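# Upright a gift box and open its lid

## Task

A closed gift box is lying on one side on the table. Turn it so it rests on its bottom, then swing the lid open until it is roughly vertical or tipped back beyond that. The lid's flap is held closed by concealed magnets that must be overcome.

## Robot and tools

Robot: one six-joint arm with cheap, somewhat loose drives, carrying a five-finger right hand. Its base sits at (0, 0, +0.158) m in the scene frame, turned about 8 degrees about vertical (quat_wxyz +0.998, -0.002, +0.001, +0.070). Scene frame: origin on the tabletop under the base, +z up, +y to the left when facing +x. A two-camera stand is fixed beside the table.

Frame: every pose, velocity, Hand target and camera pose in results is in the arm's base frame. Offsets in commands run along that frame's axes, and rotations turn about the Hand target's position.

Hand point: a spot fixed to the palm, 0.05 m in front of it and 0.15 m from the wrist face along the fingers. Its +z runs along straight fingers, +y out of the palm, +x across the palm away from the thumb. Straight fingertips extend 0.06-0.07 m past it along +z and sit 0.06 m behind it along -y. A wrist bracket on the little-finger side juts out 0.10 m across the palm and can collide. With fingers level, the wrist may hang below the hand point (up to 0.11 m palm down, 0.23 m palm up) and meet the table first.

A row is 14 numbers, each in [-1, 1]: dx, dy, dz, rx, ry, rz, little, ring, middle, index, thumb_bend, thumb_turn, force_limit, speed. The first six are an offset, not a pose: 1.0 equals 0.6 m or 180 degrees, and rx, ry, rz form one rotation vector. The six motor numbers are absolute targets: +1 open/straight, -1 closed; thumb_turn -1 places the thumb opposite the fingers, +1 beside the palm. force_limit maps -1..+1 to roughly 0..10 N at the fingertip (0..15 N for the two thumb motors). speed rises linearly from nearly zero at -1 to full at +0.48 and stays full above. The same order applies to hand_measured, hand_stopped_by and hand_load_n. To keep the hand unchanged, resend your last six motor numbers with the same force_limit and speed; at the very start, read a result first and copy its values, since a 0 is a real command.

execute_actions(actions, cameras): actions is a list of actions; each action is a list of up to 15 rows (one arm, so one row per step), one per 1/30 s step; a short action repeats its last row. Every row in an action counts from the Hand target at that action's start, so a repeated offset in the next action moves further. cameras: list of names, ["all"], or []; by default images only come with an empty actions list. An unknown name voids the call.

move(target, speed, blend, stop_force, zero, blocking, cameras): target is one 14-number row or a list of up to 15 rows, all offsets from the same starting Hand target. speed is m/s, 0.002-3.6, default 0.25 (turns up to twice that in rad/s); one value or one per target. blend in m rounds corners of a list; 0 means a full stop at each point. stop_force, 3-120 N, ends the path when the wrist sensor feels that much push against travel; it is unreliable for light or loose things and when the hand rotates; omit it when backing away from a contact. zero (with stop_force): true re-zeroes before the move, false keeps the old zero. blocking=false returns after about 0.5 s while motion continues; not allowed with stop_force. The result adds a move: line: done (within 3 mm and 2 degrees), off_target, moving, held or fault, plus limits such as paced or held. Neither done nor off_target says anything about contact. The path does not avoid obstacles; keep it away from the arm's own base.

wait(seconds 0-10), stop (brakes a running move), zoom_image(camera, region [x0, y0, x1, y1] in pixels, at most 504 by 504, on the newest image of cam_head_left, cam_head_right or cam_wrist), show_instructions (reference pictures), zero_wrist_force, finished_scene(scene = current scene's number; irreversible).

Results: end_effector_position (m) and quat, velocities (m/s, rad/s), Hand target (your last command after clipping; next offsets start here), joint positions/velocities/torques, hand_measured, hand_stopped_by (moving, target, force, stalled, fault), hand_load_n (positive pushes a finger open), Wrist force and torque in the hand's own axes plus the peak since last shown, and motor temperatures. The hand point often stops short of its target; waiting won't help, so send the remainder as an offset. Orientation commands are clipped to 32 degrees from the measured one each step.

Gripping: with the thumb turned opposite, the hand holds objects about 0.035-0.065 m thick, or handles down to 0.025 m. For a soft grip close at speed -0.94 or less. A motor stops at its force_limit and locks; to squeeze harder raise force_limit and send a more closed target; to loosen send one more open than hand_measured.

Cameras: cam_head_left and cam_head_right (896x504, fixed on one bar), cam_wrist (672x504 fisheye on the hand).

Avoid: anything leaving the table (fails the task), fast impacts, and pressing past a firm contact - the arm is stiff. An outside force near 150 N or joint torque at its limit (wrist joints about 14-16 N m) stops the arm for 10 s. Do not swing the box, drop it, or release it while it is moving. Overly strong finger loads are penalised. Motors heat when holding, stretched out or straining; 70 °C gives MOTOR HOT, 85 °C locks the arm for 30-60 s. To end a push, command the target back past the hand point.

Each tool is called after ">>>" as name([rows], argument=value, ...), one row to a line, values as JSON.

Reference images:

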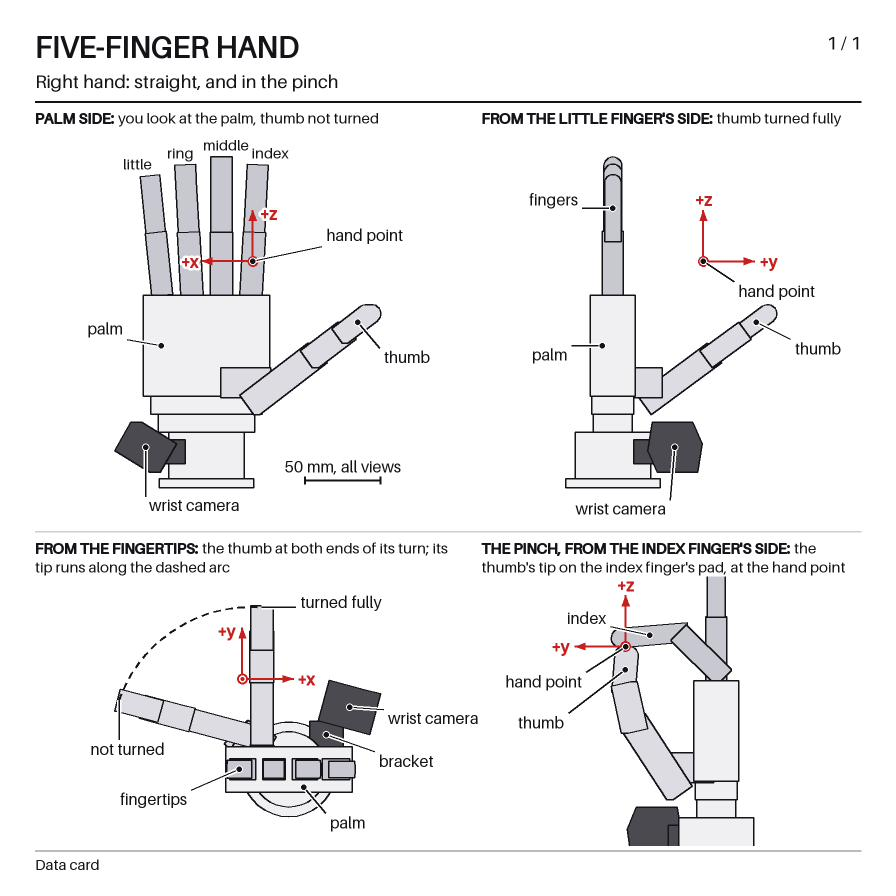

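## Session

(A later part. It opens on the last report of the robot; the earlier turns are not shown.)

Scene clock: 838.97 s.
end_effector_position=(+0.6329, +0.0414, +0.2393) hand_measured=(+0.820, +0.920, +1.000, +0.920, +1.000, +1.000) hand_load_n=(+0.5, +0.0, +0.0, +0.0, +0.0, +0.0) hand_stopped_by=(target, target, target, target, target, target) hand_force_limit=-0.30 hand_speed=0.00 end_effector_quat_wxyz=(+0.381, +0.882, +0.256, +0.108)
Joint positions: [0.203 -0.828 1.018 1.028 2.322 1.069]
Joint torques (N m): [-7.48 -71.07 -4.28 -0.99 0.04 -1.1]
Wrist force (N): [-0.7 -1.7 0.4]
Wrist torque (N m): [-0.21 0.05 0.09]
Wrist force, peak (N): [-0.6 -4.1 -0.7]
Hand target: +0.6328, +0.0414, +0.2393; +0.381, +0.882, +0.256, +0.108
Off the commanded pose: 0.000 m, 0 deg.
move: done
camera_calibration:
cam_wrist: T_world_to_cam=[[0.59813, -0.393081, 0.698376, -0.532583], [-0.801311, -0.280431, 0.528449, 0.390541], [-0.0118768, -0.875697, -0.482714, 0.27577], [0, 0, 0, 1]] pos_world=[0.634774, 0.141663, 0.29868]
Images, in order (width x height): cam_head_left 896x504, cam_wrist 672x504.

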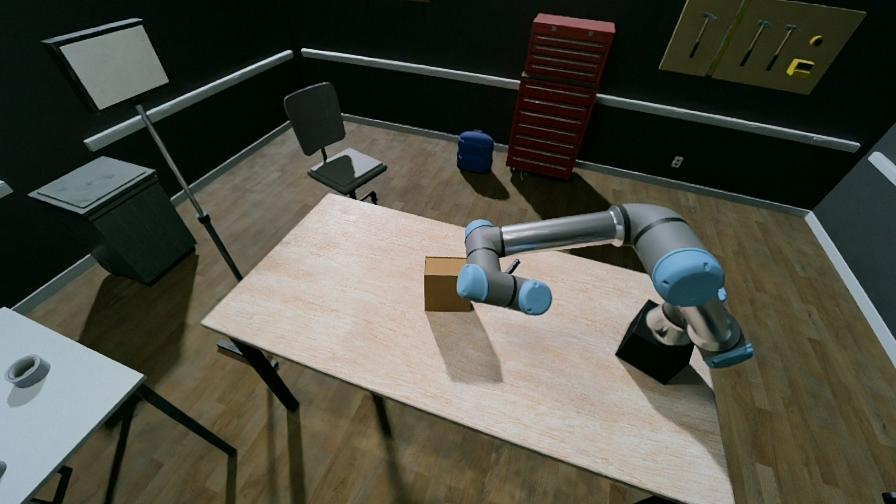

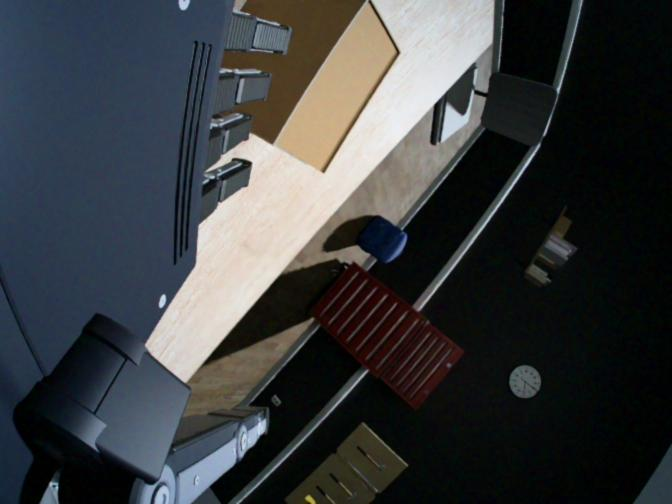

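>>> move([
  [-0.055, -0.1, 0, 0, 0, 0.444, 0.82, 0.92, 1, 0.92, 1, 1, -0.3, 0.0],
], speed=0.4)

>>> move(target=[0.167, -0.233, -0.02, 0, 0, 0.4389, 0.82, 0.92, 1, 0.92, 1, 1, -0.3, 0.0], speed=0.4, cameras=["cam_wrist", "cam_head_left"])

Scene clock: 877.77 s.
end_effector_position=(+0.5998, -0.0186, +0.2393) hand_measured=(+0.820, +0.920, +1.000, +0.920, +1.000, +1.000) hand_load_n=(+0.0, +0.0, +0.0, +0.0, +0.0, +0.0) hand_stopped_by=(target, target, target, target, target, target) hand_force_limit=-0.30 hand_speed=0.00 end_effector_quat_wxyz=(+0.223, +0.512, +0.762, +0.328)
Joint positions: [-0.541 -1.359 1.772 0.588 0.952 -0.743]
Joint torques (N m): [-5.9 -13.04 -32.46 4.49 -1.83 -1.06]
Wrist force (N): [-0.9 -1.7 0.3]
Wrist torque (N m): [-0.21 0.09 0.07]
Wrist force, peak (N): [-2.4 -2.1 0.2]
Hand target: +0.5998, -0.0186, +0.2393; +0.223, +0.512, +0.762, +0.328
Off the commanded pose: 0.000 m, 0 deg.
move: done

Scene clock: 880.43 s.
end_effector_position=(+0.6983, -0.1575, +0.2270) hand_measured=(+0.820, +0.920, +1.000, +0.920, +1.000, +1.000) hand_load_n=(+0.0, +0.0, +0.0, +0.0, -0.5, +0.0) hand_stopped_by=(target, target, target, target, target, target) hand_force_limit=-0.30 hand_speed=0.00 end_effector_quat_wxyz=(+0.084, +0.020, +0.902, +0.423)
Joint positions: [-0.73 -0.164 0.035 2.244 0.825 -2.473]
Joint torques (N m): [-4.33 -34.95 -32.37 6.58 -1.99 -1.59]
Wrist force (N): [-0.5 -1.7 0.4]
Wrist torque (N m): [-0.22 0.04 0.08]
Wrist force, peak (N): [-1.0 -3.2 0.4]
Hand target: +0.7000, -0.1584, +0.2273; -0.036, -0.090, +0.914, +0.395
Off the commanded pose: 0.002 m, 19 deg.
elbow stopped short: the move would have taken joint 3 (elbow) straighter than the controller allows.
move: off_target
camera_calibration:
cam_wrist: T_world_to_cam=[[-0.322834, 0.640803, 0.696527, 0.164955], [0.724432, -0.306297, 0.61756, -0.696048], [0.609079, 0.703956, -0.365335, -0.115028], [0, 0, 0, 1]] pos_world=[0.627554, -0.237927, 0.272932]
Images, in order (width x height): cam_head_left 896x504, cam_wrist 672x504.

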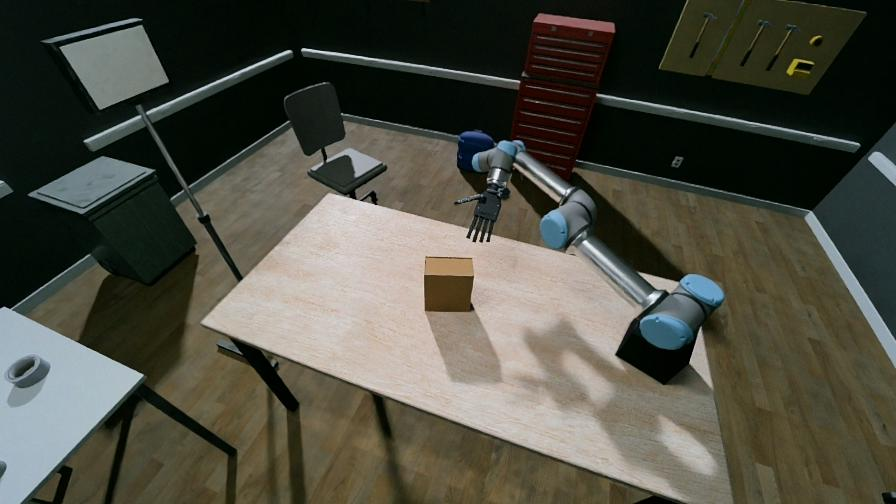

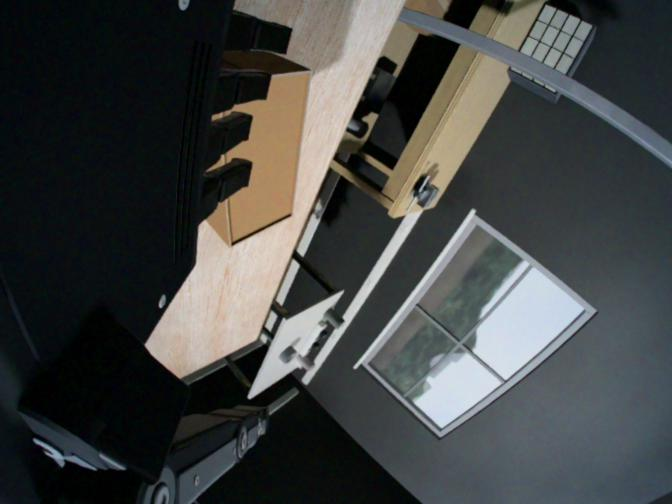

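>>> move([
  [0.055, -0.081, 0, 0, 0, -0.285, 0.82, 0.92, 1, 0.92, 1, 1, -0.3, 0.0],
  [0.055, -0.081, -0.43, 0, 0, -0.285, 0.82, 0.92, 1, 0.92, 1, 1, -0.3, 0.0],
], speed=[0.3, 0.2], cameras=["cam_wrist", "cam_head_left"])

>>> zoom_image(camera="cam_head_left", region=[400, 200, 560, 330])

Scene clock: 934.07 s.
end_effector_position=(+0.7330, -0.2070, -0.0306) hand_measured=(+0.820, +0.920, +1.000, +0.920, +1.000, +1.000) hand_load_n=(+0.5, +0.0, +0.0, +0.0, +0.0, +0.0) hand_stopped_by=(target, target, target, target, target, target) hand_force_limit=-0.30 hand_speed=0.00 end_effector_quat_wxyz=(+0.138, +0.314, +0.863, +0.371)
Joint positions: [-0.765 -0.272 0.767 1.139 0.758 -1.664]
Joint torques (N m): [5.58 -33.98 -27.22 2.18 -2.43 1.43]
Wrist force (N): [-0.9 -1.5 0.4]
Wrist torque (N m): [-0.19 0.09 -0.02]
Wrist force, peak (N): [-0.9 -2.7 1.3]
Hand target: +0.7330, -0.2070, -0.0307; +0.138, +0.314, +0.863, +0.371
Off the commanded pose: 0.000 m, 0 deg.
move: done
camera_calibration:
cam_wrist: T_world_to_cam=[[0.193454, 0.689157, 0.698311, 0.0190117], [0.509908, -0.678701, 0.528544, -0.499862], [0.838194, 0.253825, -0.482704, -0.460205], [0, 0, 0, 1]] pos_world=[0.636947, -0.235548, 0.0287799]
Images, in order (width x height): cam_head_left 896x504, cam_wrist 672x504.

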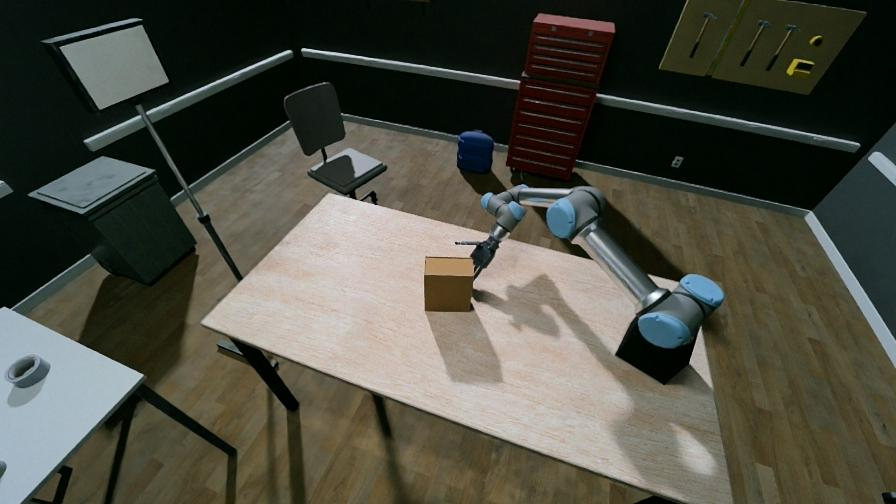

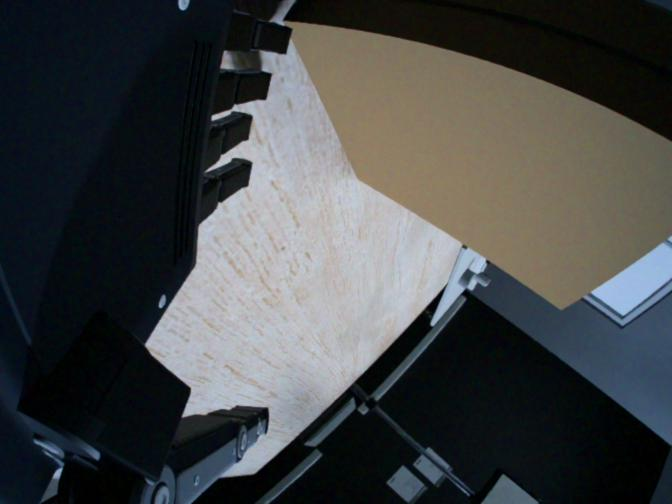

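Scaled by 3.150 from the camera's 896x504 image, which has a finer 1280x720 frame.

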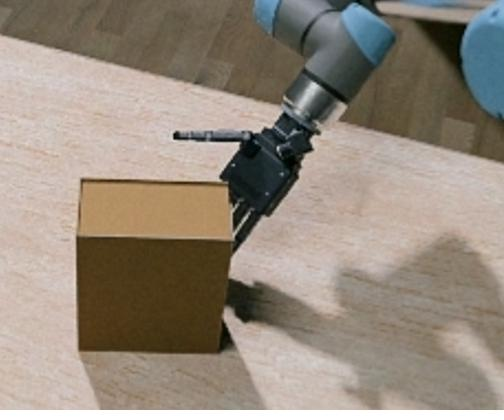

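>>> move([
  [0.0525, 0.009, 0, 0, 0, 0, 0.82, 0.92, 1, 0.92, 1, 1, -0.3, 0.0],
  [0.042, 0.0697, 0, 0, 0, 0, 0.82, 0.92, 1, 0.92, 1, 1, -0.3, 0.0],
  [0.0403, 0.1313, 0, 0, 0, 0, 0.82, 0.92, 1, 0.92, 1, 1, -0.3, 0.0],
  [0.0568, 0.1908, 0, 0, 0, 0, 0.82, 0.92, 1, 0.92, 1, 1, -0.3, 0.0],
], speed=0.05, blend=[0.005, 0.01, 0.01, 0], cameras=["cam_wrist", "cam_head_left"])

>>> zoom_image(camera="cam_head_left", region=[400, 200, 560, 330])

Scene clock: 964.50 s.
end_effector_position=(+0.7671, -0.0926, -0.0307) hand_measured=(+0.820, +0.920, +1.000, +0.920, +1.000, +1.000) hand_load_n=(+0.5, +0.0, +0.0, +0.0, +0.0, +0.0) hand_stopped_by=(target, target, target, target, target, target) hand_force_limit=-0.30 hand_speed=0.00 end_effector_quat_wxyz=(+0.138, +0.314, +0.863, +0.371)
Joint positions: [-0.593 -0.364 0.914 0.902 0.762 -1.414]
Joint torques (N m): [7.7 -79.35 0.14 -0.9 0.38 1.51]
Wrist force (N): [-0.7 -2.1 -0.5]
Wrist torque (N m): [-0.13 0.12 -0.04]
Wrist force, peak (N): [-1.0 -2.7 -0.6]
Hand target: +0.7671, -0.0925, -0.0307; +0.138, +0.314, +0.863, +0.371
Off the commanded pose: 0.000 m, 0 deg.
move: done
camera_calibration:
cam_wrist: T_world_to_cam=[[0.19353, 0.68908, 0.698366, -0.0663969], [0.509925, -0.678771, 0.528437, -0.43952], [0.838166, 0.253846, -0.482742, -0.517767], [0, 0, 0, 1]] pos_world=[0.670947, -0.121148, 0.0286799]
Images, in order (width x height): cam_head_left 896x504, cam_wrist 672x504.

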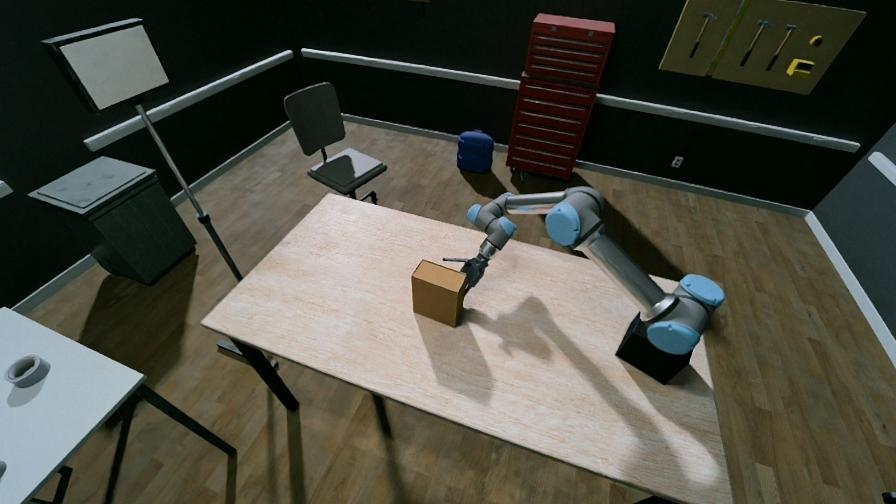

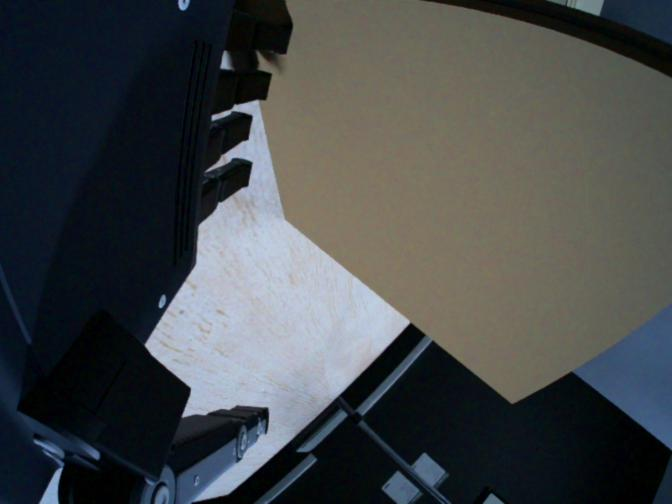

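Scaled by 3.150 from the camera's 896x504 image, which has a finer 1280x720 frame.

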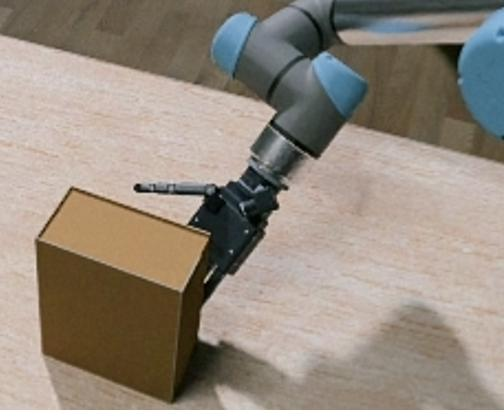

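>>> move([
  [0.0175, 0.0522, 0, 0, 0, 0, 0.82, 0.92, 1, 0.92, 1, 1, -0.3, 0.0],
  [0.0478, 0.098, 0, 0, 0, 0, 0.82, 0.92, 1, 0.92, 1, 1, -0.3, 0.0],
  [0.068, 0.115, 0, 0, 0, -0.0556, 0.82, 0.92, 1, 0.92, 1, 1, -0.3, 0.0],
], speed=0.05, blend=[0.01, 0.01, 0], cameras=["cam_wrist", "cam_head_left"])

>>> zoom_image(camera="cam_head_left", region=[400, 200, 560, 340])

Scene clock: 992.90 s.
end_effector_position=(+0.8079, -0.0235, -0.0307) hand_measured=(+0.820, +0.920, +1.000, +0.920, +1.000, +1.000) hand_load_n=(+1.0, +0.0, +0.0, +0.0, +0.0, +0.0) hand_stopped_by=(target, target, target, target, target, target) hand_force_limit=-0.30 hand_speed=0.00 end_effector_quat_wxyz=(+0.170, +0.388, +0.832, +0.358)
Joint positions: [-0.44 -0.462 1.039 0.569 0.852 -0.975]
Joint torques (N m): [7.38 -77.25 -0.24 -1.17 0.42 1.64]
Wrist force (N): [-0.5 -2.0 -0.5]
Wrist torque (N m): [-0.09 0.19 -0.03]
Wrist force, peak (N): [-0.9 -2.9 0.1]
Hand target: +0.8079, -0.0235, -0.0307; +0.170, +0.388, +0.832, +0.358
Off the commanded pose: 0.000 m, 0 deg.
move: done
camera_calibration:
cam_wrist: T_world_to_cam=[[0.310325, 0.644999, 0.698337, -0.217305], [0.384348, -0.757015, 0.528399, -0.313807], [0.869468, 0.104429, -0.482825, -0.598328], [0, 0, 0, 1]] pos_world=[0.708274, -0.0349121, 0.0286797]
Images, in order (width x height): cam_head_left 896x504, cam_wrist 672x504.

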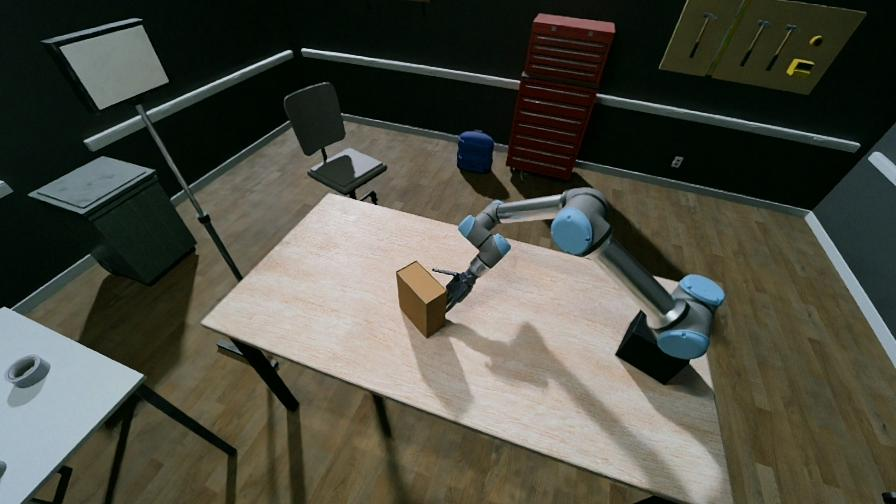

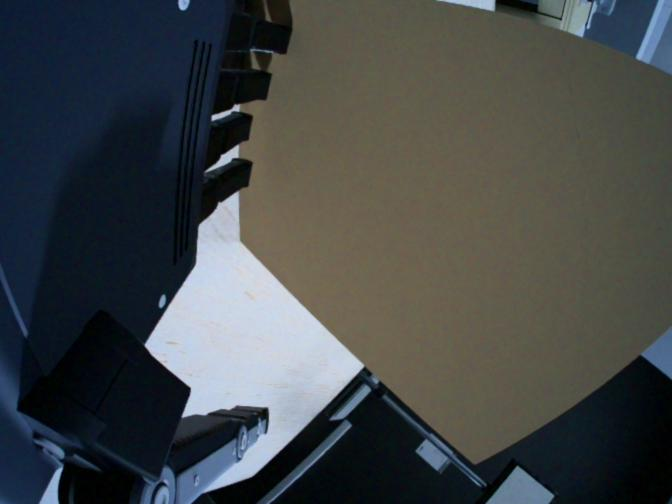

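Scaled by 3.150 from the camera's 896x504 image, which has a finer 1280x720 frame.

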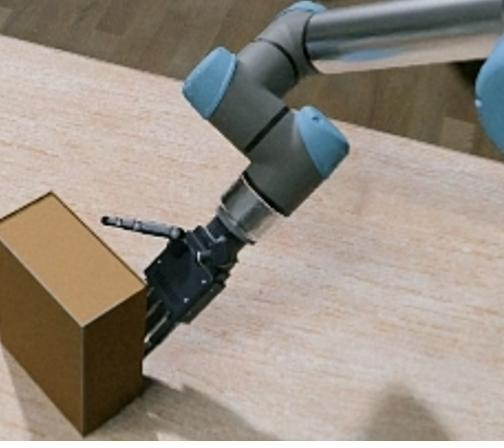

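>>> move([
  [-0.102, -0.085, 0, 0, 0, 0, 0.82, 0.92, 1, 0.92, 1, 1, -0.3, 0.0],
  [-0.167, -0.05, 0.55, 0, 0, 0.0556, 0.82, 0.92, 1, 0.92, 1, 1, -0.3, 0.0],
], speed=[0.15, 0.35], blend=[0.02, 0])

>>> move(target=[0.125, 0.503, 0, -0.383, -0.1206, -0.136, 1, 1, 1, 1, 1, 1, -0.3, 0.0], speed=0.35, cameras=["cam_wrist", "cam_head_left"])

>>> zoom_image(camera="cam_head_left", region=[360, 200, 520, 340])

Scene clock: 1118.97 s.
end_effector_position=(+0.7077, -0.0535, +0.2993) hand_measured=(+0.820, +0.920, +1.000, +0.920, +1.000, +1.000) hand_load_n=(+0.0, +0.0, +0.0, +0.0, +0.0, +0.0) hand_stopped_by=(target, target, target, target, target, target) hand_force_limit=-0.30 hand_speed=0.00 end_effector_quat_wxyz=(+0.138, +0.314, +0.863, +0.371)
Joint positions: [-0.595 -0.878 1.009 1.323 0.762 -1.416]
Joint torques (N m): [-7.39 -25.97 -32.32 5.88 0.42 -1.49]
Wrist force (N): [-0.6 -1.6 0.5]
Wrist torque (N m): [-0.22 0.05 0.08]
Wrist force, peak (N): [2.2 1.8 2.9]
Hand target: +0.7077, -0.0535, +0.2993; +0.138, +0.314, +0.863, +0.371
Off the commanded pose: 0.000 m, 0 deg.
move: done

Scene clock: 1121.77 s.
end_effector_position=(+0.7827, +0.2483, +0.2993) hand_measured=(+1.000, +1.000, +1.000, +1.000, +1.000, +1.000) hand_load_n=(+0.0, +0.0, +0.0, +0.0, -0.5, -0.5) hand_stopped_by=(target, target, target, target, target, target) hand_force_limit=-0.30 hand_speed=0.00 end_effector_quat_wxyz=(+0.509, +0.276, +0.799, -0.161)
Joint positions: [0.349 -0.747 0.743 0.716 2.425 -0.969]
Joint torques (N m): [5.49 -27.48 -35.56 3.76 2.36 0.99]
Wrist force (N): [0.1 -0.4 -0.2]
Wrist torque (N m): [-0.07 -0.01 0.05]
Wrist force, peak (N): [-3.1 -5.5 -2.1]
Hand target: +0.7827, +0.2483, +0.2993; +0.509, +0.276, +0.799, -0.162
Off the commanded pose: 0.000 m, 0 deg.
move: done
camera_calibration:
cam_wrist: T_world_to_cam=[[0.477719, 0.844981, -0.240398, -0.514989], [0.0644741, 0.239182, 0.968832, -0.401558], [0.876143, -0.478329, 0.0597827, -0.468444], [0, 0, 0, 1]] pos_world=[0.682335, 0.307131, 0.293245]
Images, in order (width x height): cam_head_left 896x504, cam_wrist 672x504.

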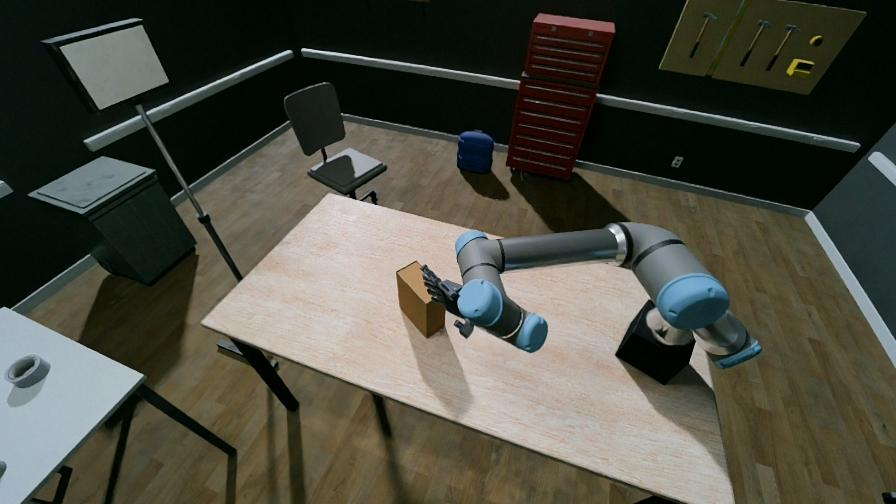

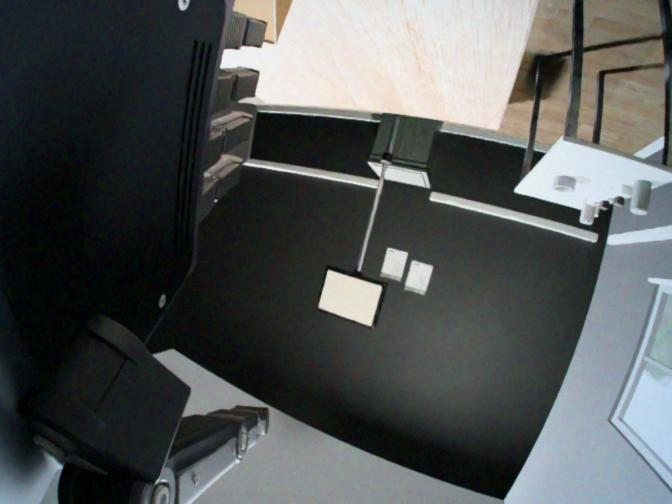

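Scaled by 3.150 from the camera's 896x504 image, which has a finer 1280x720 frame.

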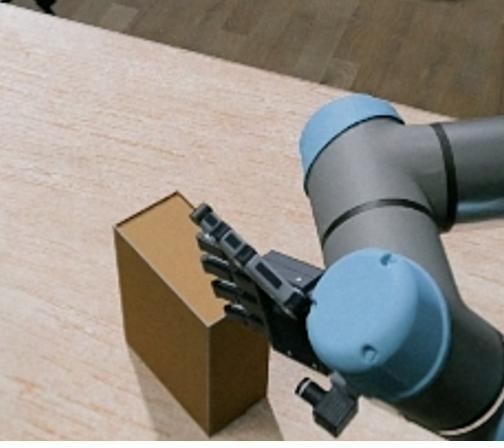

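>>> move(target=[0.0, 0.0, -0.552, 0, 0, 0, 1, 1, 1, 1, 1, 1, -0.3, 0.0], speed=0.2, cameras=["cam_wrist", "cam_head_left", "cam_head_right"])

Scene clock: 1133.53 s.
end_effector_position=(+0.7827, +0.2483, -0.0318) hand_measured=(+1.000, +1.000, +1.000, +1.000, +1.000, +1.000) hand_load_n=(+0.0, +0.0, +0.0, +0.0, +0.0, +0.0) hand_stopped_by=(target, target, target, target, target, target) hand_force_limit=-0.30 hand_speed=0.00 end_effector_quat_wxyz=(+0.509, +0.276, +0.799, -0.162)
Joint positions: [0.349 -0.449 1.061 0.101 2.425 -0.968]
Joint torques (N m): [-5.65 -33.71 -28.98 -1.8 0.04 -0.66]
Wrist force (N): [-0.2 0.0 0.0]
Wrist torque (N m): [-0.02 0.02 0.05]
Wrist force, peak (N): [1.4 -0.3 0.3]
Hand target: +0.7827, +0.2483, -0.0319; +0.509, +0.276, +0.799, -0.162
Off the commanded pose: 0.000 m, 0 deg.
move: done
camera_calibration:
cam_wrist: T_world_to_cam=[[0.477816, 0.844939, -0.240354, -0.594636], [0.0645661, 0.239089, 0.968849, -0.0808117], [0.876084, -0.47845, 0.0596863, -0.448576], [0, 0, 0, 1]] pos_world=[0.682335, 0.307131, -0.037855]

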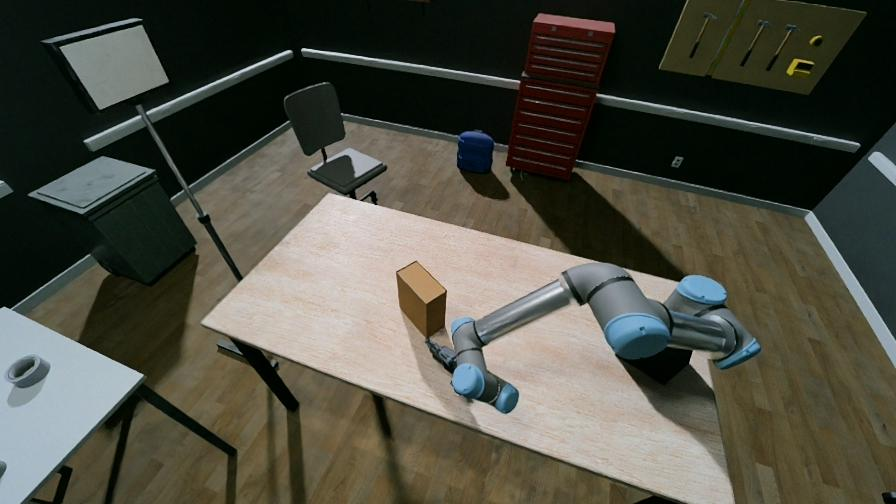

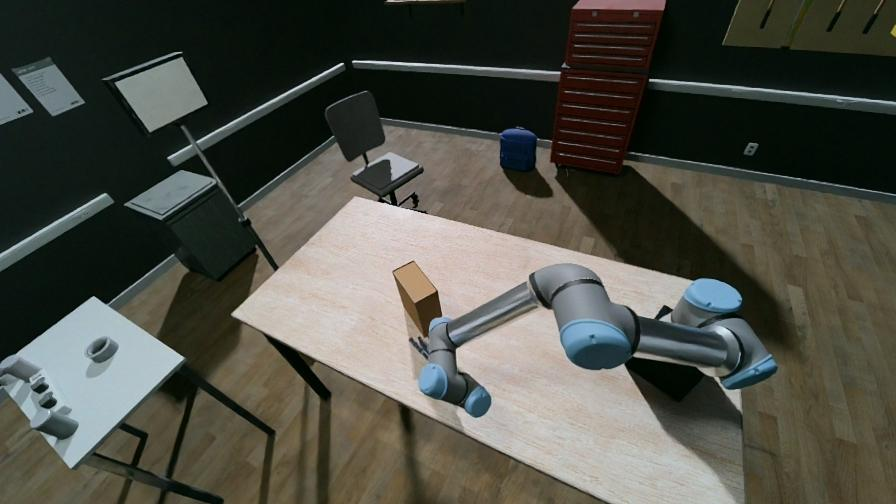

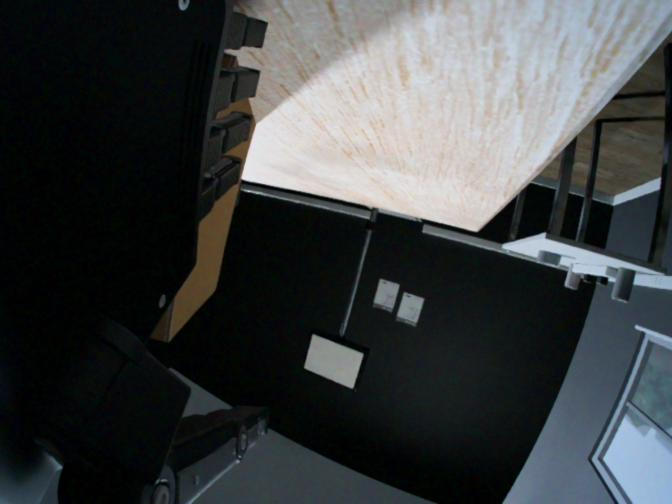

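>>> move(target=[0.223, -0.1698, 0, 0, 0, 0, 1, 1, 1, 1, 1, 1, -0.3, 0.0], speed=0.06, stop_force=5, cameras=["cam_wrist", "cam_head_left"])

>>> zoom_image(camera="cam_head_left", region=[360, 220, 520, 380])

Scene clock: 1151.87 s.
end_effector_position=(+0.9165, +0.1464, -0.0319) hand_measured=(+1.000, +1.000, +1.000, +1.000, +1.000, +1.000) hand_load_n=(+0.0, +0.0, +0.0, +0.0, +0.0, +0.0) hand_stopped_by=(target, target, target, target, target, target) hand_force_limit=-0.30 hand_speed=0.00 end_effector_quat_wxyz=(+0.509, +0.276, +0.799, -0.162)
Joint positions: [0.154 -0.269 0.653 0.212 2.27 -1.135]
Joint torques (N m): [-5.97 -35.21 -33.45 3.37 -0.25 0.66]
Wrist force (N): [-0.3 -0.1 0.0]
Wrist torque (N m): [-0.04 0.05 0.03]
Wrist force, peak (N): [0.8 1.6 -1.7]
Hand target: +0.9165, +0.1464, -0.0319; +0.509, +0.276, +0.799, -0.162
Off the commanded pose: 0.000 m, 0 deg.
move: done
camera_calibration:
cam_wrist: T_world_to_cam=[[0.477833, 0.844906, -0.240434, -0.572503], [0.0645218, 0.239206, 0.968823, -0.0649792], [0.876078, -0.478449, 0.0597859, -0.614536], [0, 0, 0, 1]] pos_world=[0.816135, 0.205231, -0.0379553]
Images, in order (width x height): cam_head_left 896x504, cam_wrist 672x504.

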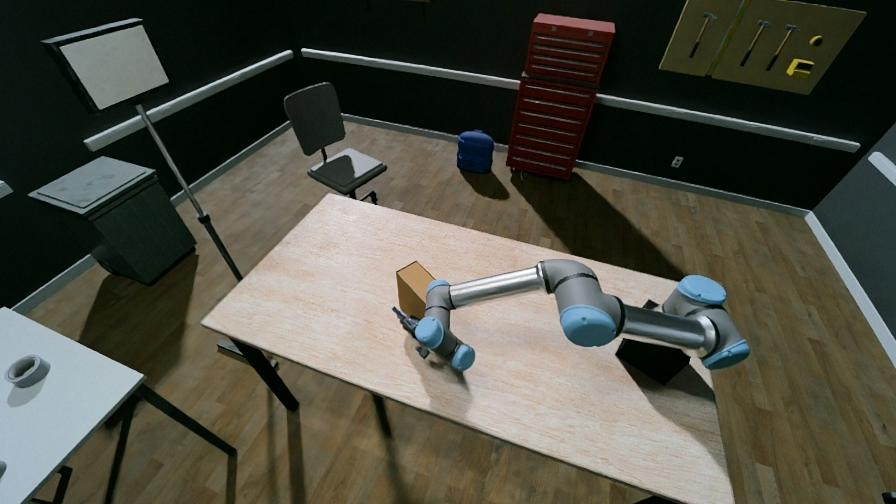

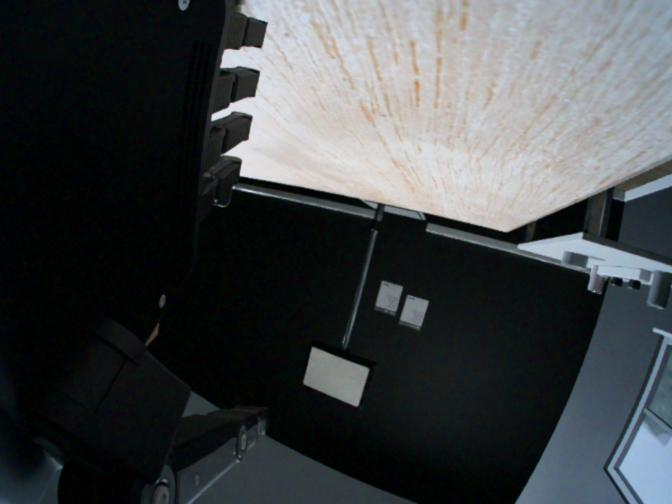

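Scaled by 3.150 from the camera's 896x504 image, which has a finer 1280x720 frame.

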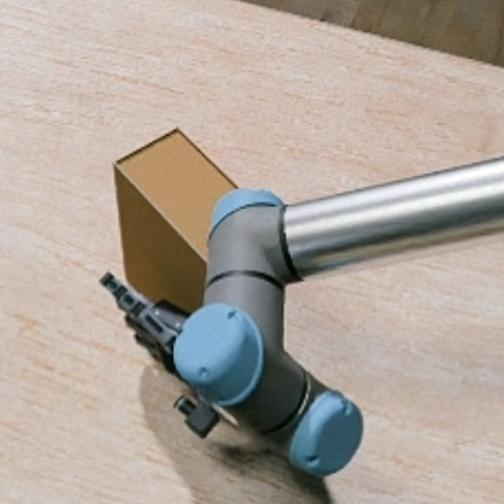

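>>> move([
  [-0.0322, -0.0383, 0, 0, 0, 0, 1, 1, 1, 1, 1, 1, -0.3, 0.0],
  [-0.2379, -0.2834, 0, 0, 0, 0, 1, 1, 1, 1, 1, 1, -0.3, 0.0],
], speed=[0.04, 0.07], blend=[0.01, 0], cameras=["cam_wrist", "cam_head_left"])

>>> zoom_image(camera="cam_head_left", region=[400, 220, 560, 380])

Scene clock: 1163.90 s.
end_effector_position=(+0.7738, -0.0236, -0.0319) hand_measured=(+1.000, +1.000, +1.000, +1.000, +1.000, +1.000) hand_load_n=(+0.5, +0.0, +0.0, -1.5, +0.0, +0.0) hand_stopped_by=(target, target, target, target, target, target) hand_force_limit=-0.30 hand_speed=0.00 end_effector_quat_wxyz=(+0.509, +0.276, +0.799, -0.162)
Joint positions: [-0.114 -0.688 1.555 -0.364 2.041 -1.302]
Joint torques (N m): [-8.28 -66.78 1.1 -2.58 0.14 -1.15]
Wrist force (N): [-0.2 1.4 -0.5]
Wrist torque (N m): [-0.01 -0.05 0.02]
Wrist force, peak (N): [-0.2 1.4 -0.5]
Hand target: +0.7738, -0.0237, -0.0319; +0.509, +0.276, +0.799, -0.162
Off the commanded pose: 0.000 m, 0 deg.
move: done
camera_calibration:
cam_wrist: T_world_to_cam=[[0.477812, 0.844918, -0.240435, -0.360669], [0.0646066, 0.23916, 0.968828, -0.0151621], [0.876083, -0.478452, 0.0596864, -0.570863], [0, 0, 0, 1]] pos_world=[0.673435, 0.0352312, -0.0379553]
Images, in order (width x height): cam_head_left 896x504, cam_wrist 672x504.

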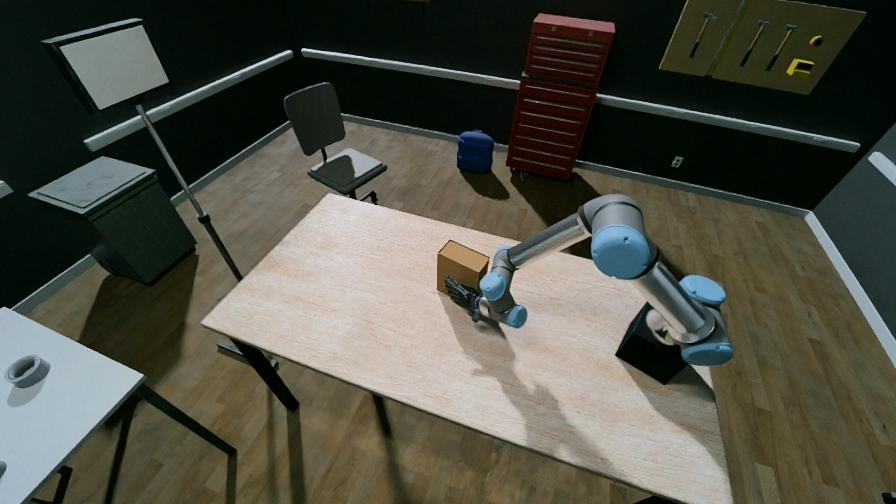

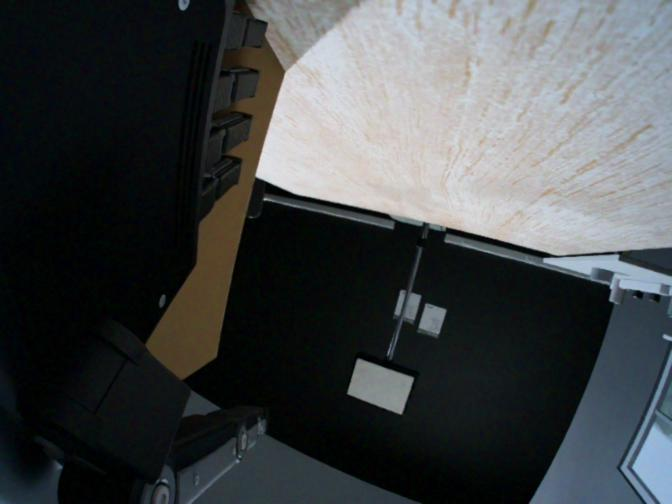

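Scaled by 3.150 from the camera's 896x504 image, which has a finer 1280x720 frame.

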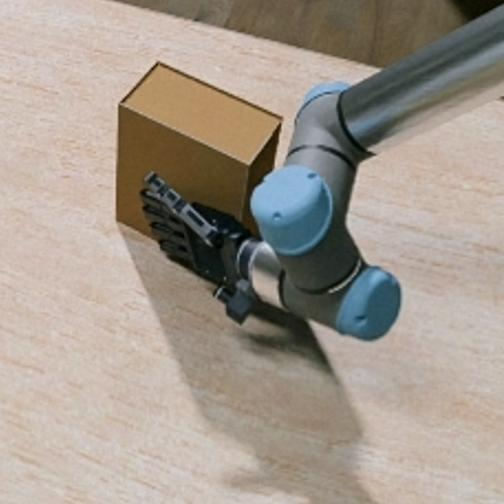

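>>> move(target=[-0.0857, -0.1021, 0, 0, 0, 0, 1, 1, 1, 1, 1, 1, -0.3, 0.0], speed=0.06, cameras=["cam_wrist", "cam_head_left"])

>>> zoom_image(camera="cam_head_left", region=[400, 210, 560, 370])

Scene clock: 1195.23 s.
end_effector_position=(+0.7224, -0.0848, -0.0319) hand_measured=(+1.000, +1.000, +1.000, +1.000, +1.000, +1.000) hand_load_n=(+0.0, +0.0, +0.0, -1.0, +0.0, +0.0) hand_stopped_by=(target, target, target, target, target, target) hand_force_limit=-0.30 hand_speed=0.00 end_effector_quat_wxyz=(+0.509, +0.276, +0.799, -0.162) end_effector_velocity=(-0.001, -0.003, +0.000) end_effector_angular_velocity=(+0.000, +0.000, -0.003)
Joint positions: [-0.251 -0.777 1.756 -0.505 1.92 -1.372]
Joint velocities: [-0.005 -0.001 0.003 -0.002 -0.002 -0.001]
Joint torques (N m): [-12.05 -63.36 3.02 -2.68 -0.17 -1.27]
Wrist force (N): [0.7 0.7 -0.1]
Wrist torque (N m): [-0.06 0.02 0.08]
Wrist force, peak (N): [0.0 1.9 -0.3]
Hand target: +0.7224, -0.0849, -0.0319; +0.509, +0.276, +0.799, -0.162
Off the commanded pose: 0.000 m, 0 deg.
move: done
camera_calibration:
cam_wrist: T_world_to_cam=[[0.477833, 0.844906, -0.240434, -0.284414], [0.0645218, 0.239206, 0.968823, 0.00284898], [0.876078, -0.478449, 0.0597859, -0.555106], [0, 0, 0, 1]] pos_world=[0.622035, -0.0259687, -0.0379553]
Images, in order (width x height): cam_head_left 896x504, cam_wrist 672x504.

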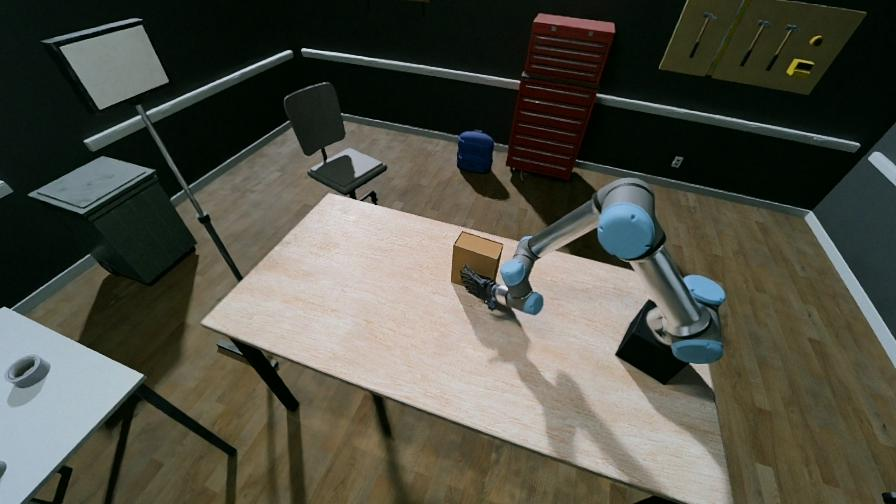

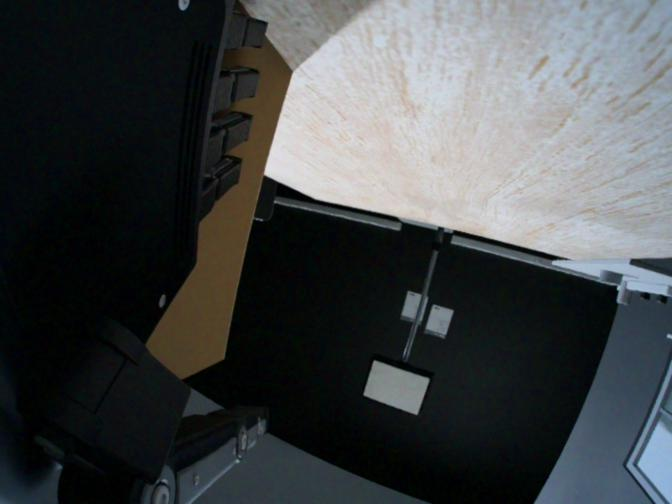

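Scaled by 3.150 from the camera's 896x504 image, which has a finer 1280x720 frame.

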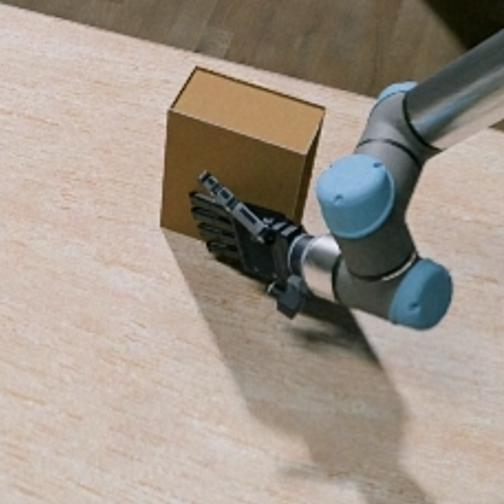

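>>> move([
  [0.0093, 0.0407, 0, 0, 0, 0, 1, 1, 1, 1, 1, 1, -0.3, 0.0],
  [0.0743, 0.0257, 0, 0, 0, 0, 1, 1, 1, 1, 1, 1, -0.3, 0.0],
  [0.0367, -0.0817, 0, 0, 0, 0, 1, 1, 1, 1, 1, 1, -0.3, 0.0],
  [0.0117, -0.1083, 0, 0, 0, -0.0833, 1, 1, 1, 1, 1, 1, -0.3, 0.0],
], speed=[0.1, 0.1, 0.05, 0.06], blend=[0.005, 0.005, 0.01, 0], cameras=["cam_wrist", "cam_head_left"])

>>> zoom_image(camera="cam_head_left", region=[400, 200, 560, 360])

Scene clock: 1227.57 s.
end_effector_position=(+0.7294, -0.1499, -0.0319) hand_measured=(+1.000, +1.000, +1.000, +1.000, +1.000, +1.000) hand_load_n=(+0.0, +0.0, +0.0, -1.0, +0.0, +0.0) hand_stopped_by=(target, target, target, target, target, target) hand_force_limit=-0.30 hand_speed=0.00 end_effector_quat_wxyz=(+0.484, +0.377, +0.756, -0.227)
Joint positions: [-0.25 -0.706 1.603 -0.359 2.15 -1.23]
Joint torques (N m): [6.24 -25.1 -23.22 3.2 2.9 1.34]
Wrist force (N): [-0.1 1.0 0.3]
Wrist torque (N m): [-0.10 -0.04 -0.06]
Wrist force, peak (N): [1.5 4.1 -2.6]
Hand target: +0.7294, -0.1499, -0.0319; +0.484, +0.378, +0.756, -0.227
Off the commanded pose: 0.000 m, 0 deg.
move: done
camera_calibration:
cam_wrist: T_world_to_cam=[[0.680024, 0.692661, -0.240392, -0.403089], [0.124142, 0.214362, 0.968833, -0.0292532], [0.722604, -0.688672, 0.0597834, -0.511892], [0, 0, 0, 1]] pos_world=[0.647637, -0.0670516, -0.0379551]
Images, in order (width x height): cam_head_left 896x504, cam_wrist 672x504.

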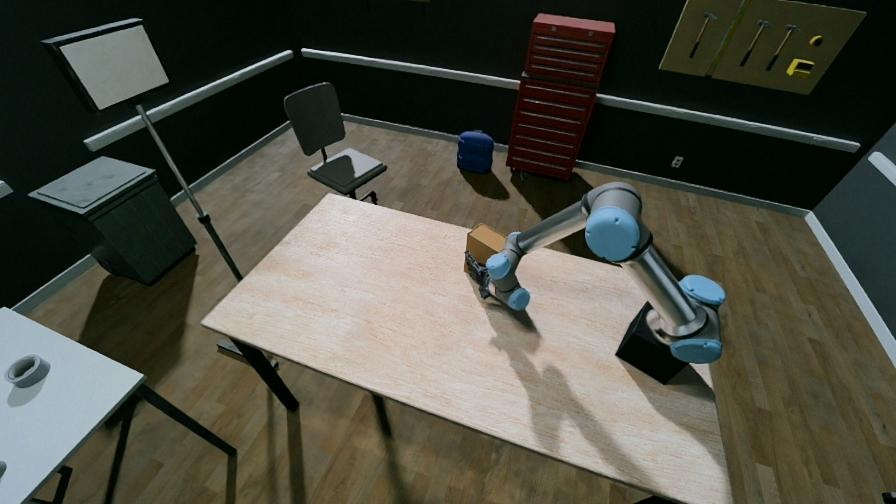

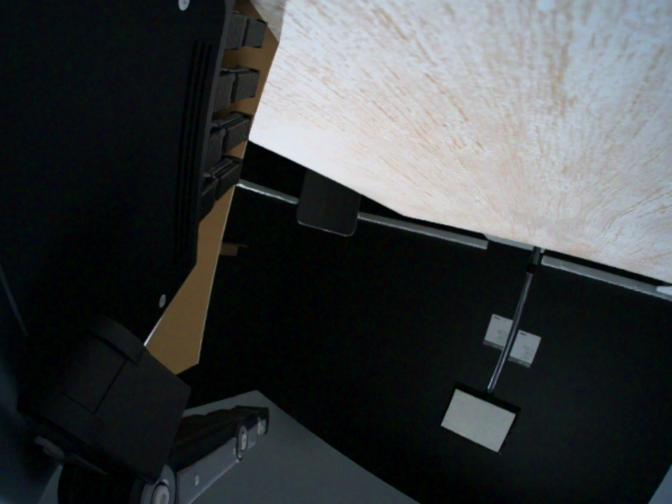

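Scaled by 3.150 from the camera's 896x504 image, which has a finer 1280x720 frame.

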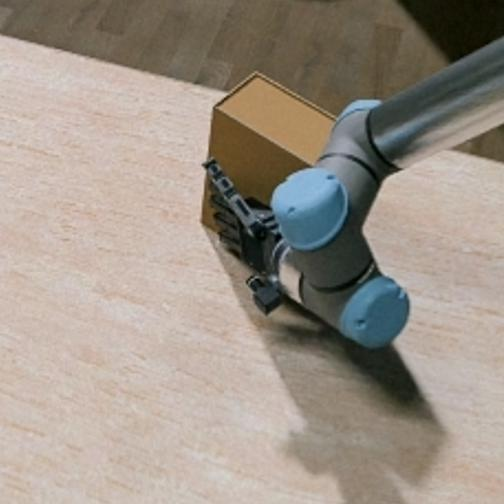

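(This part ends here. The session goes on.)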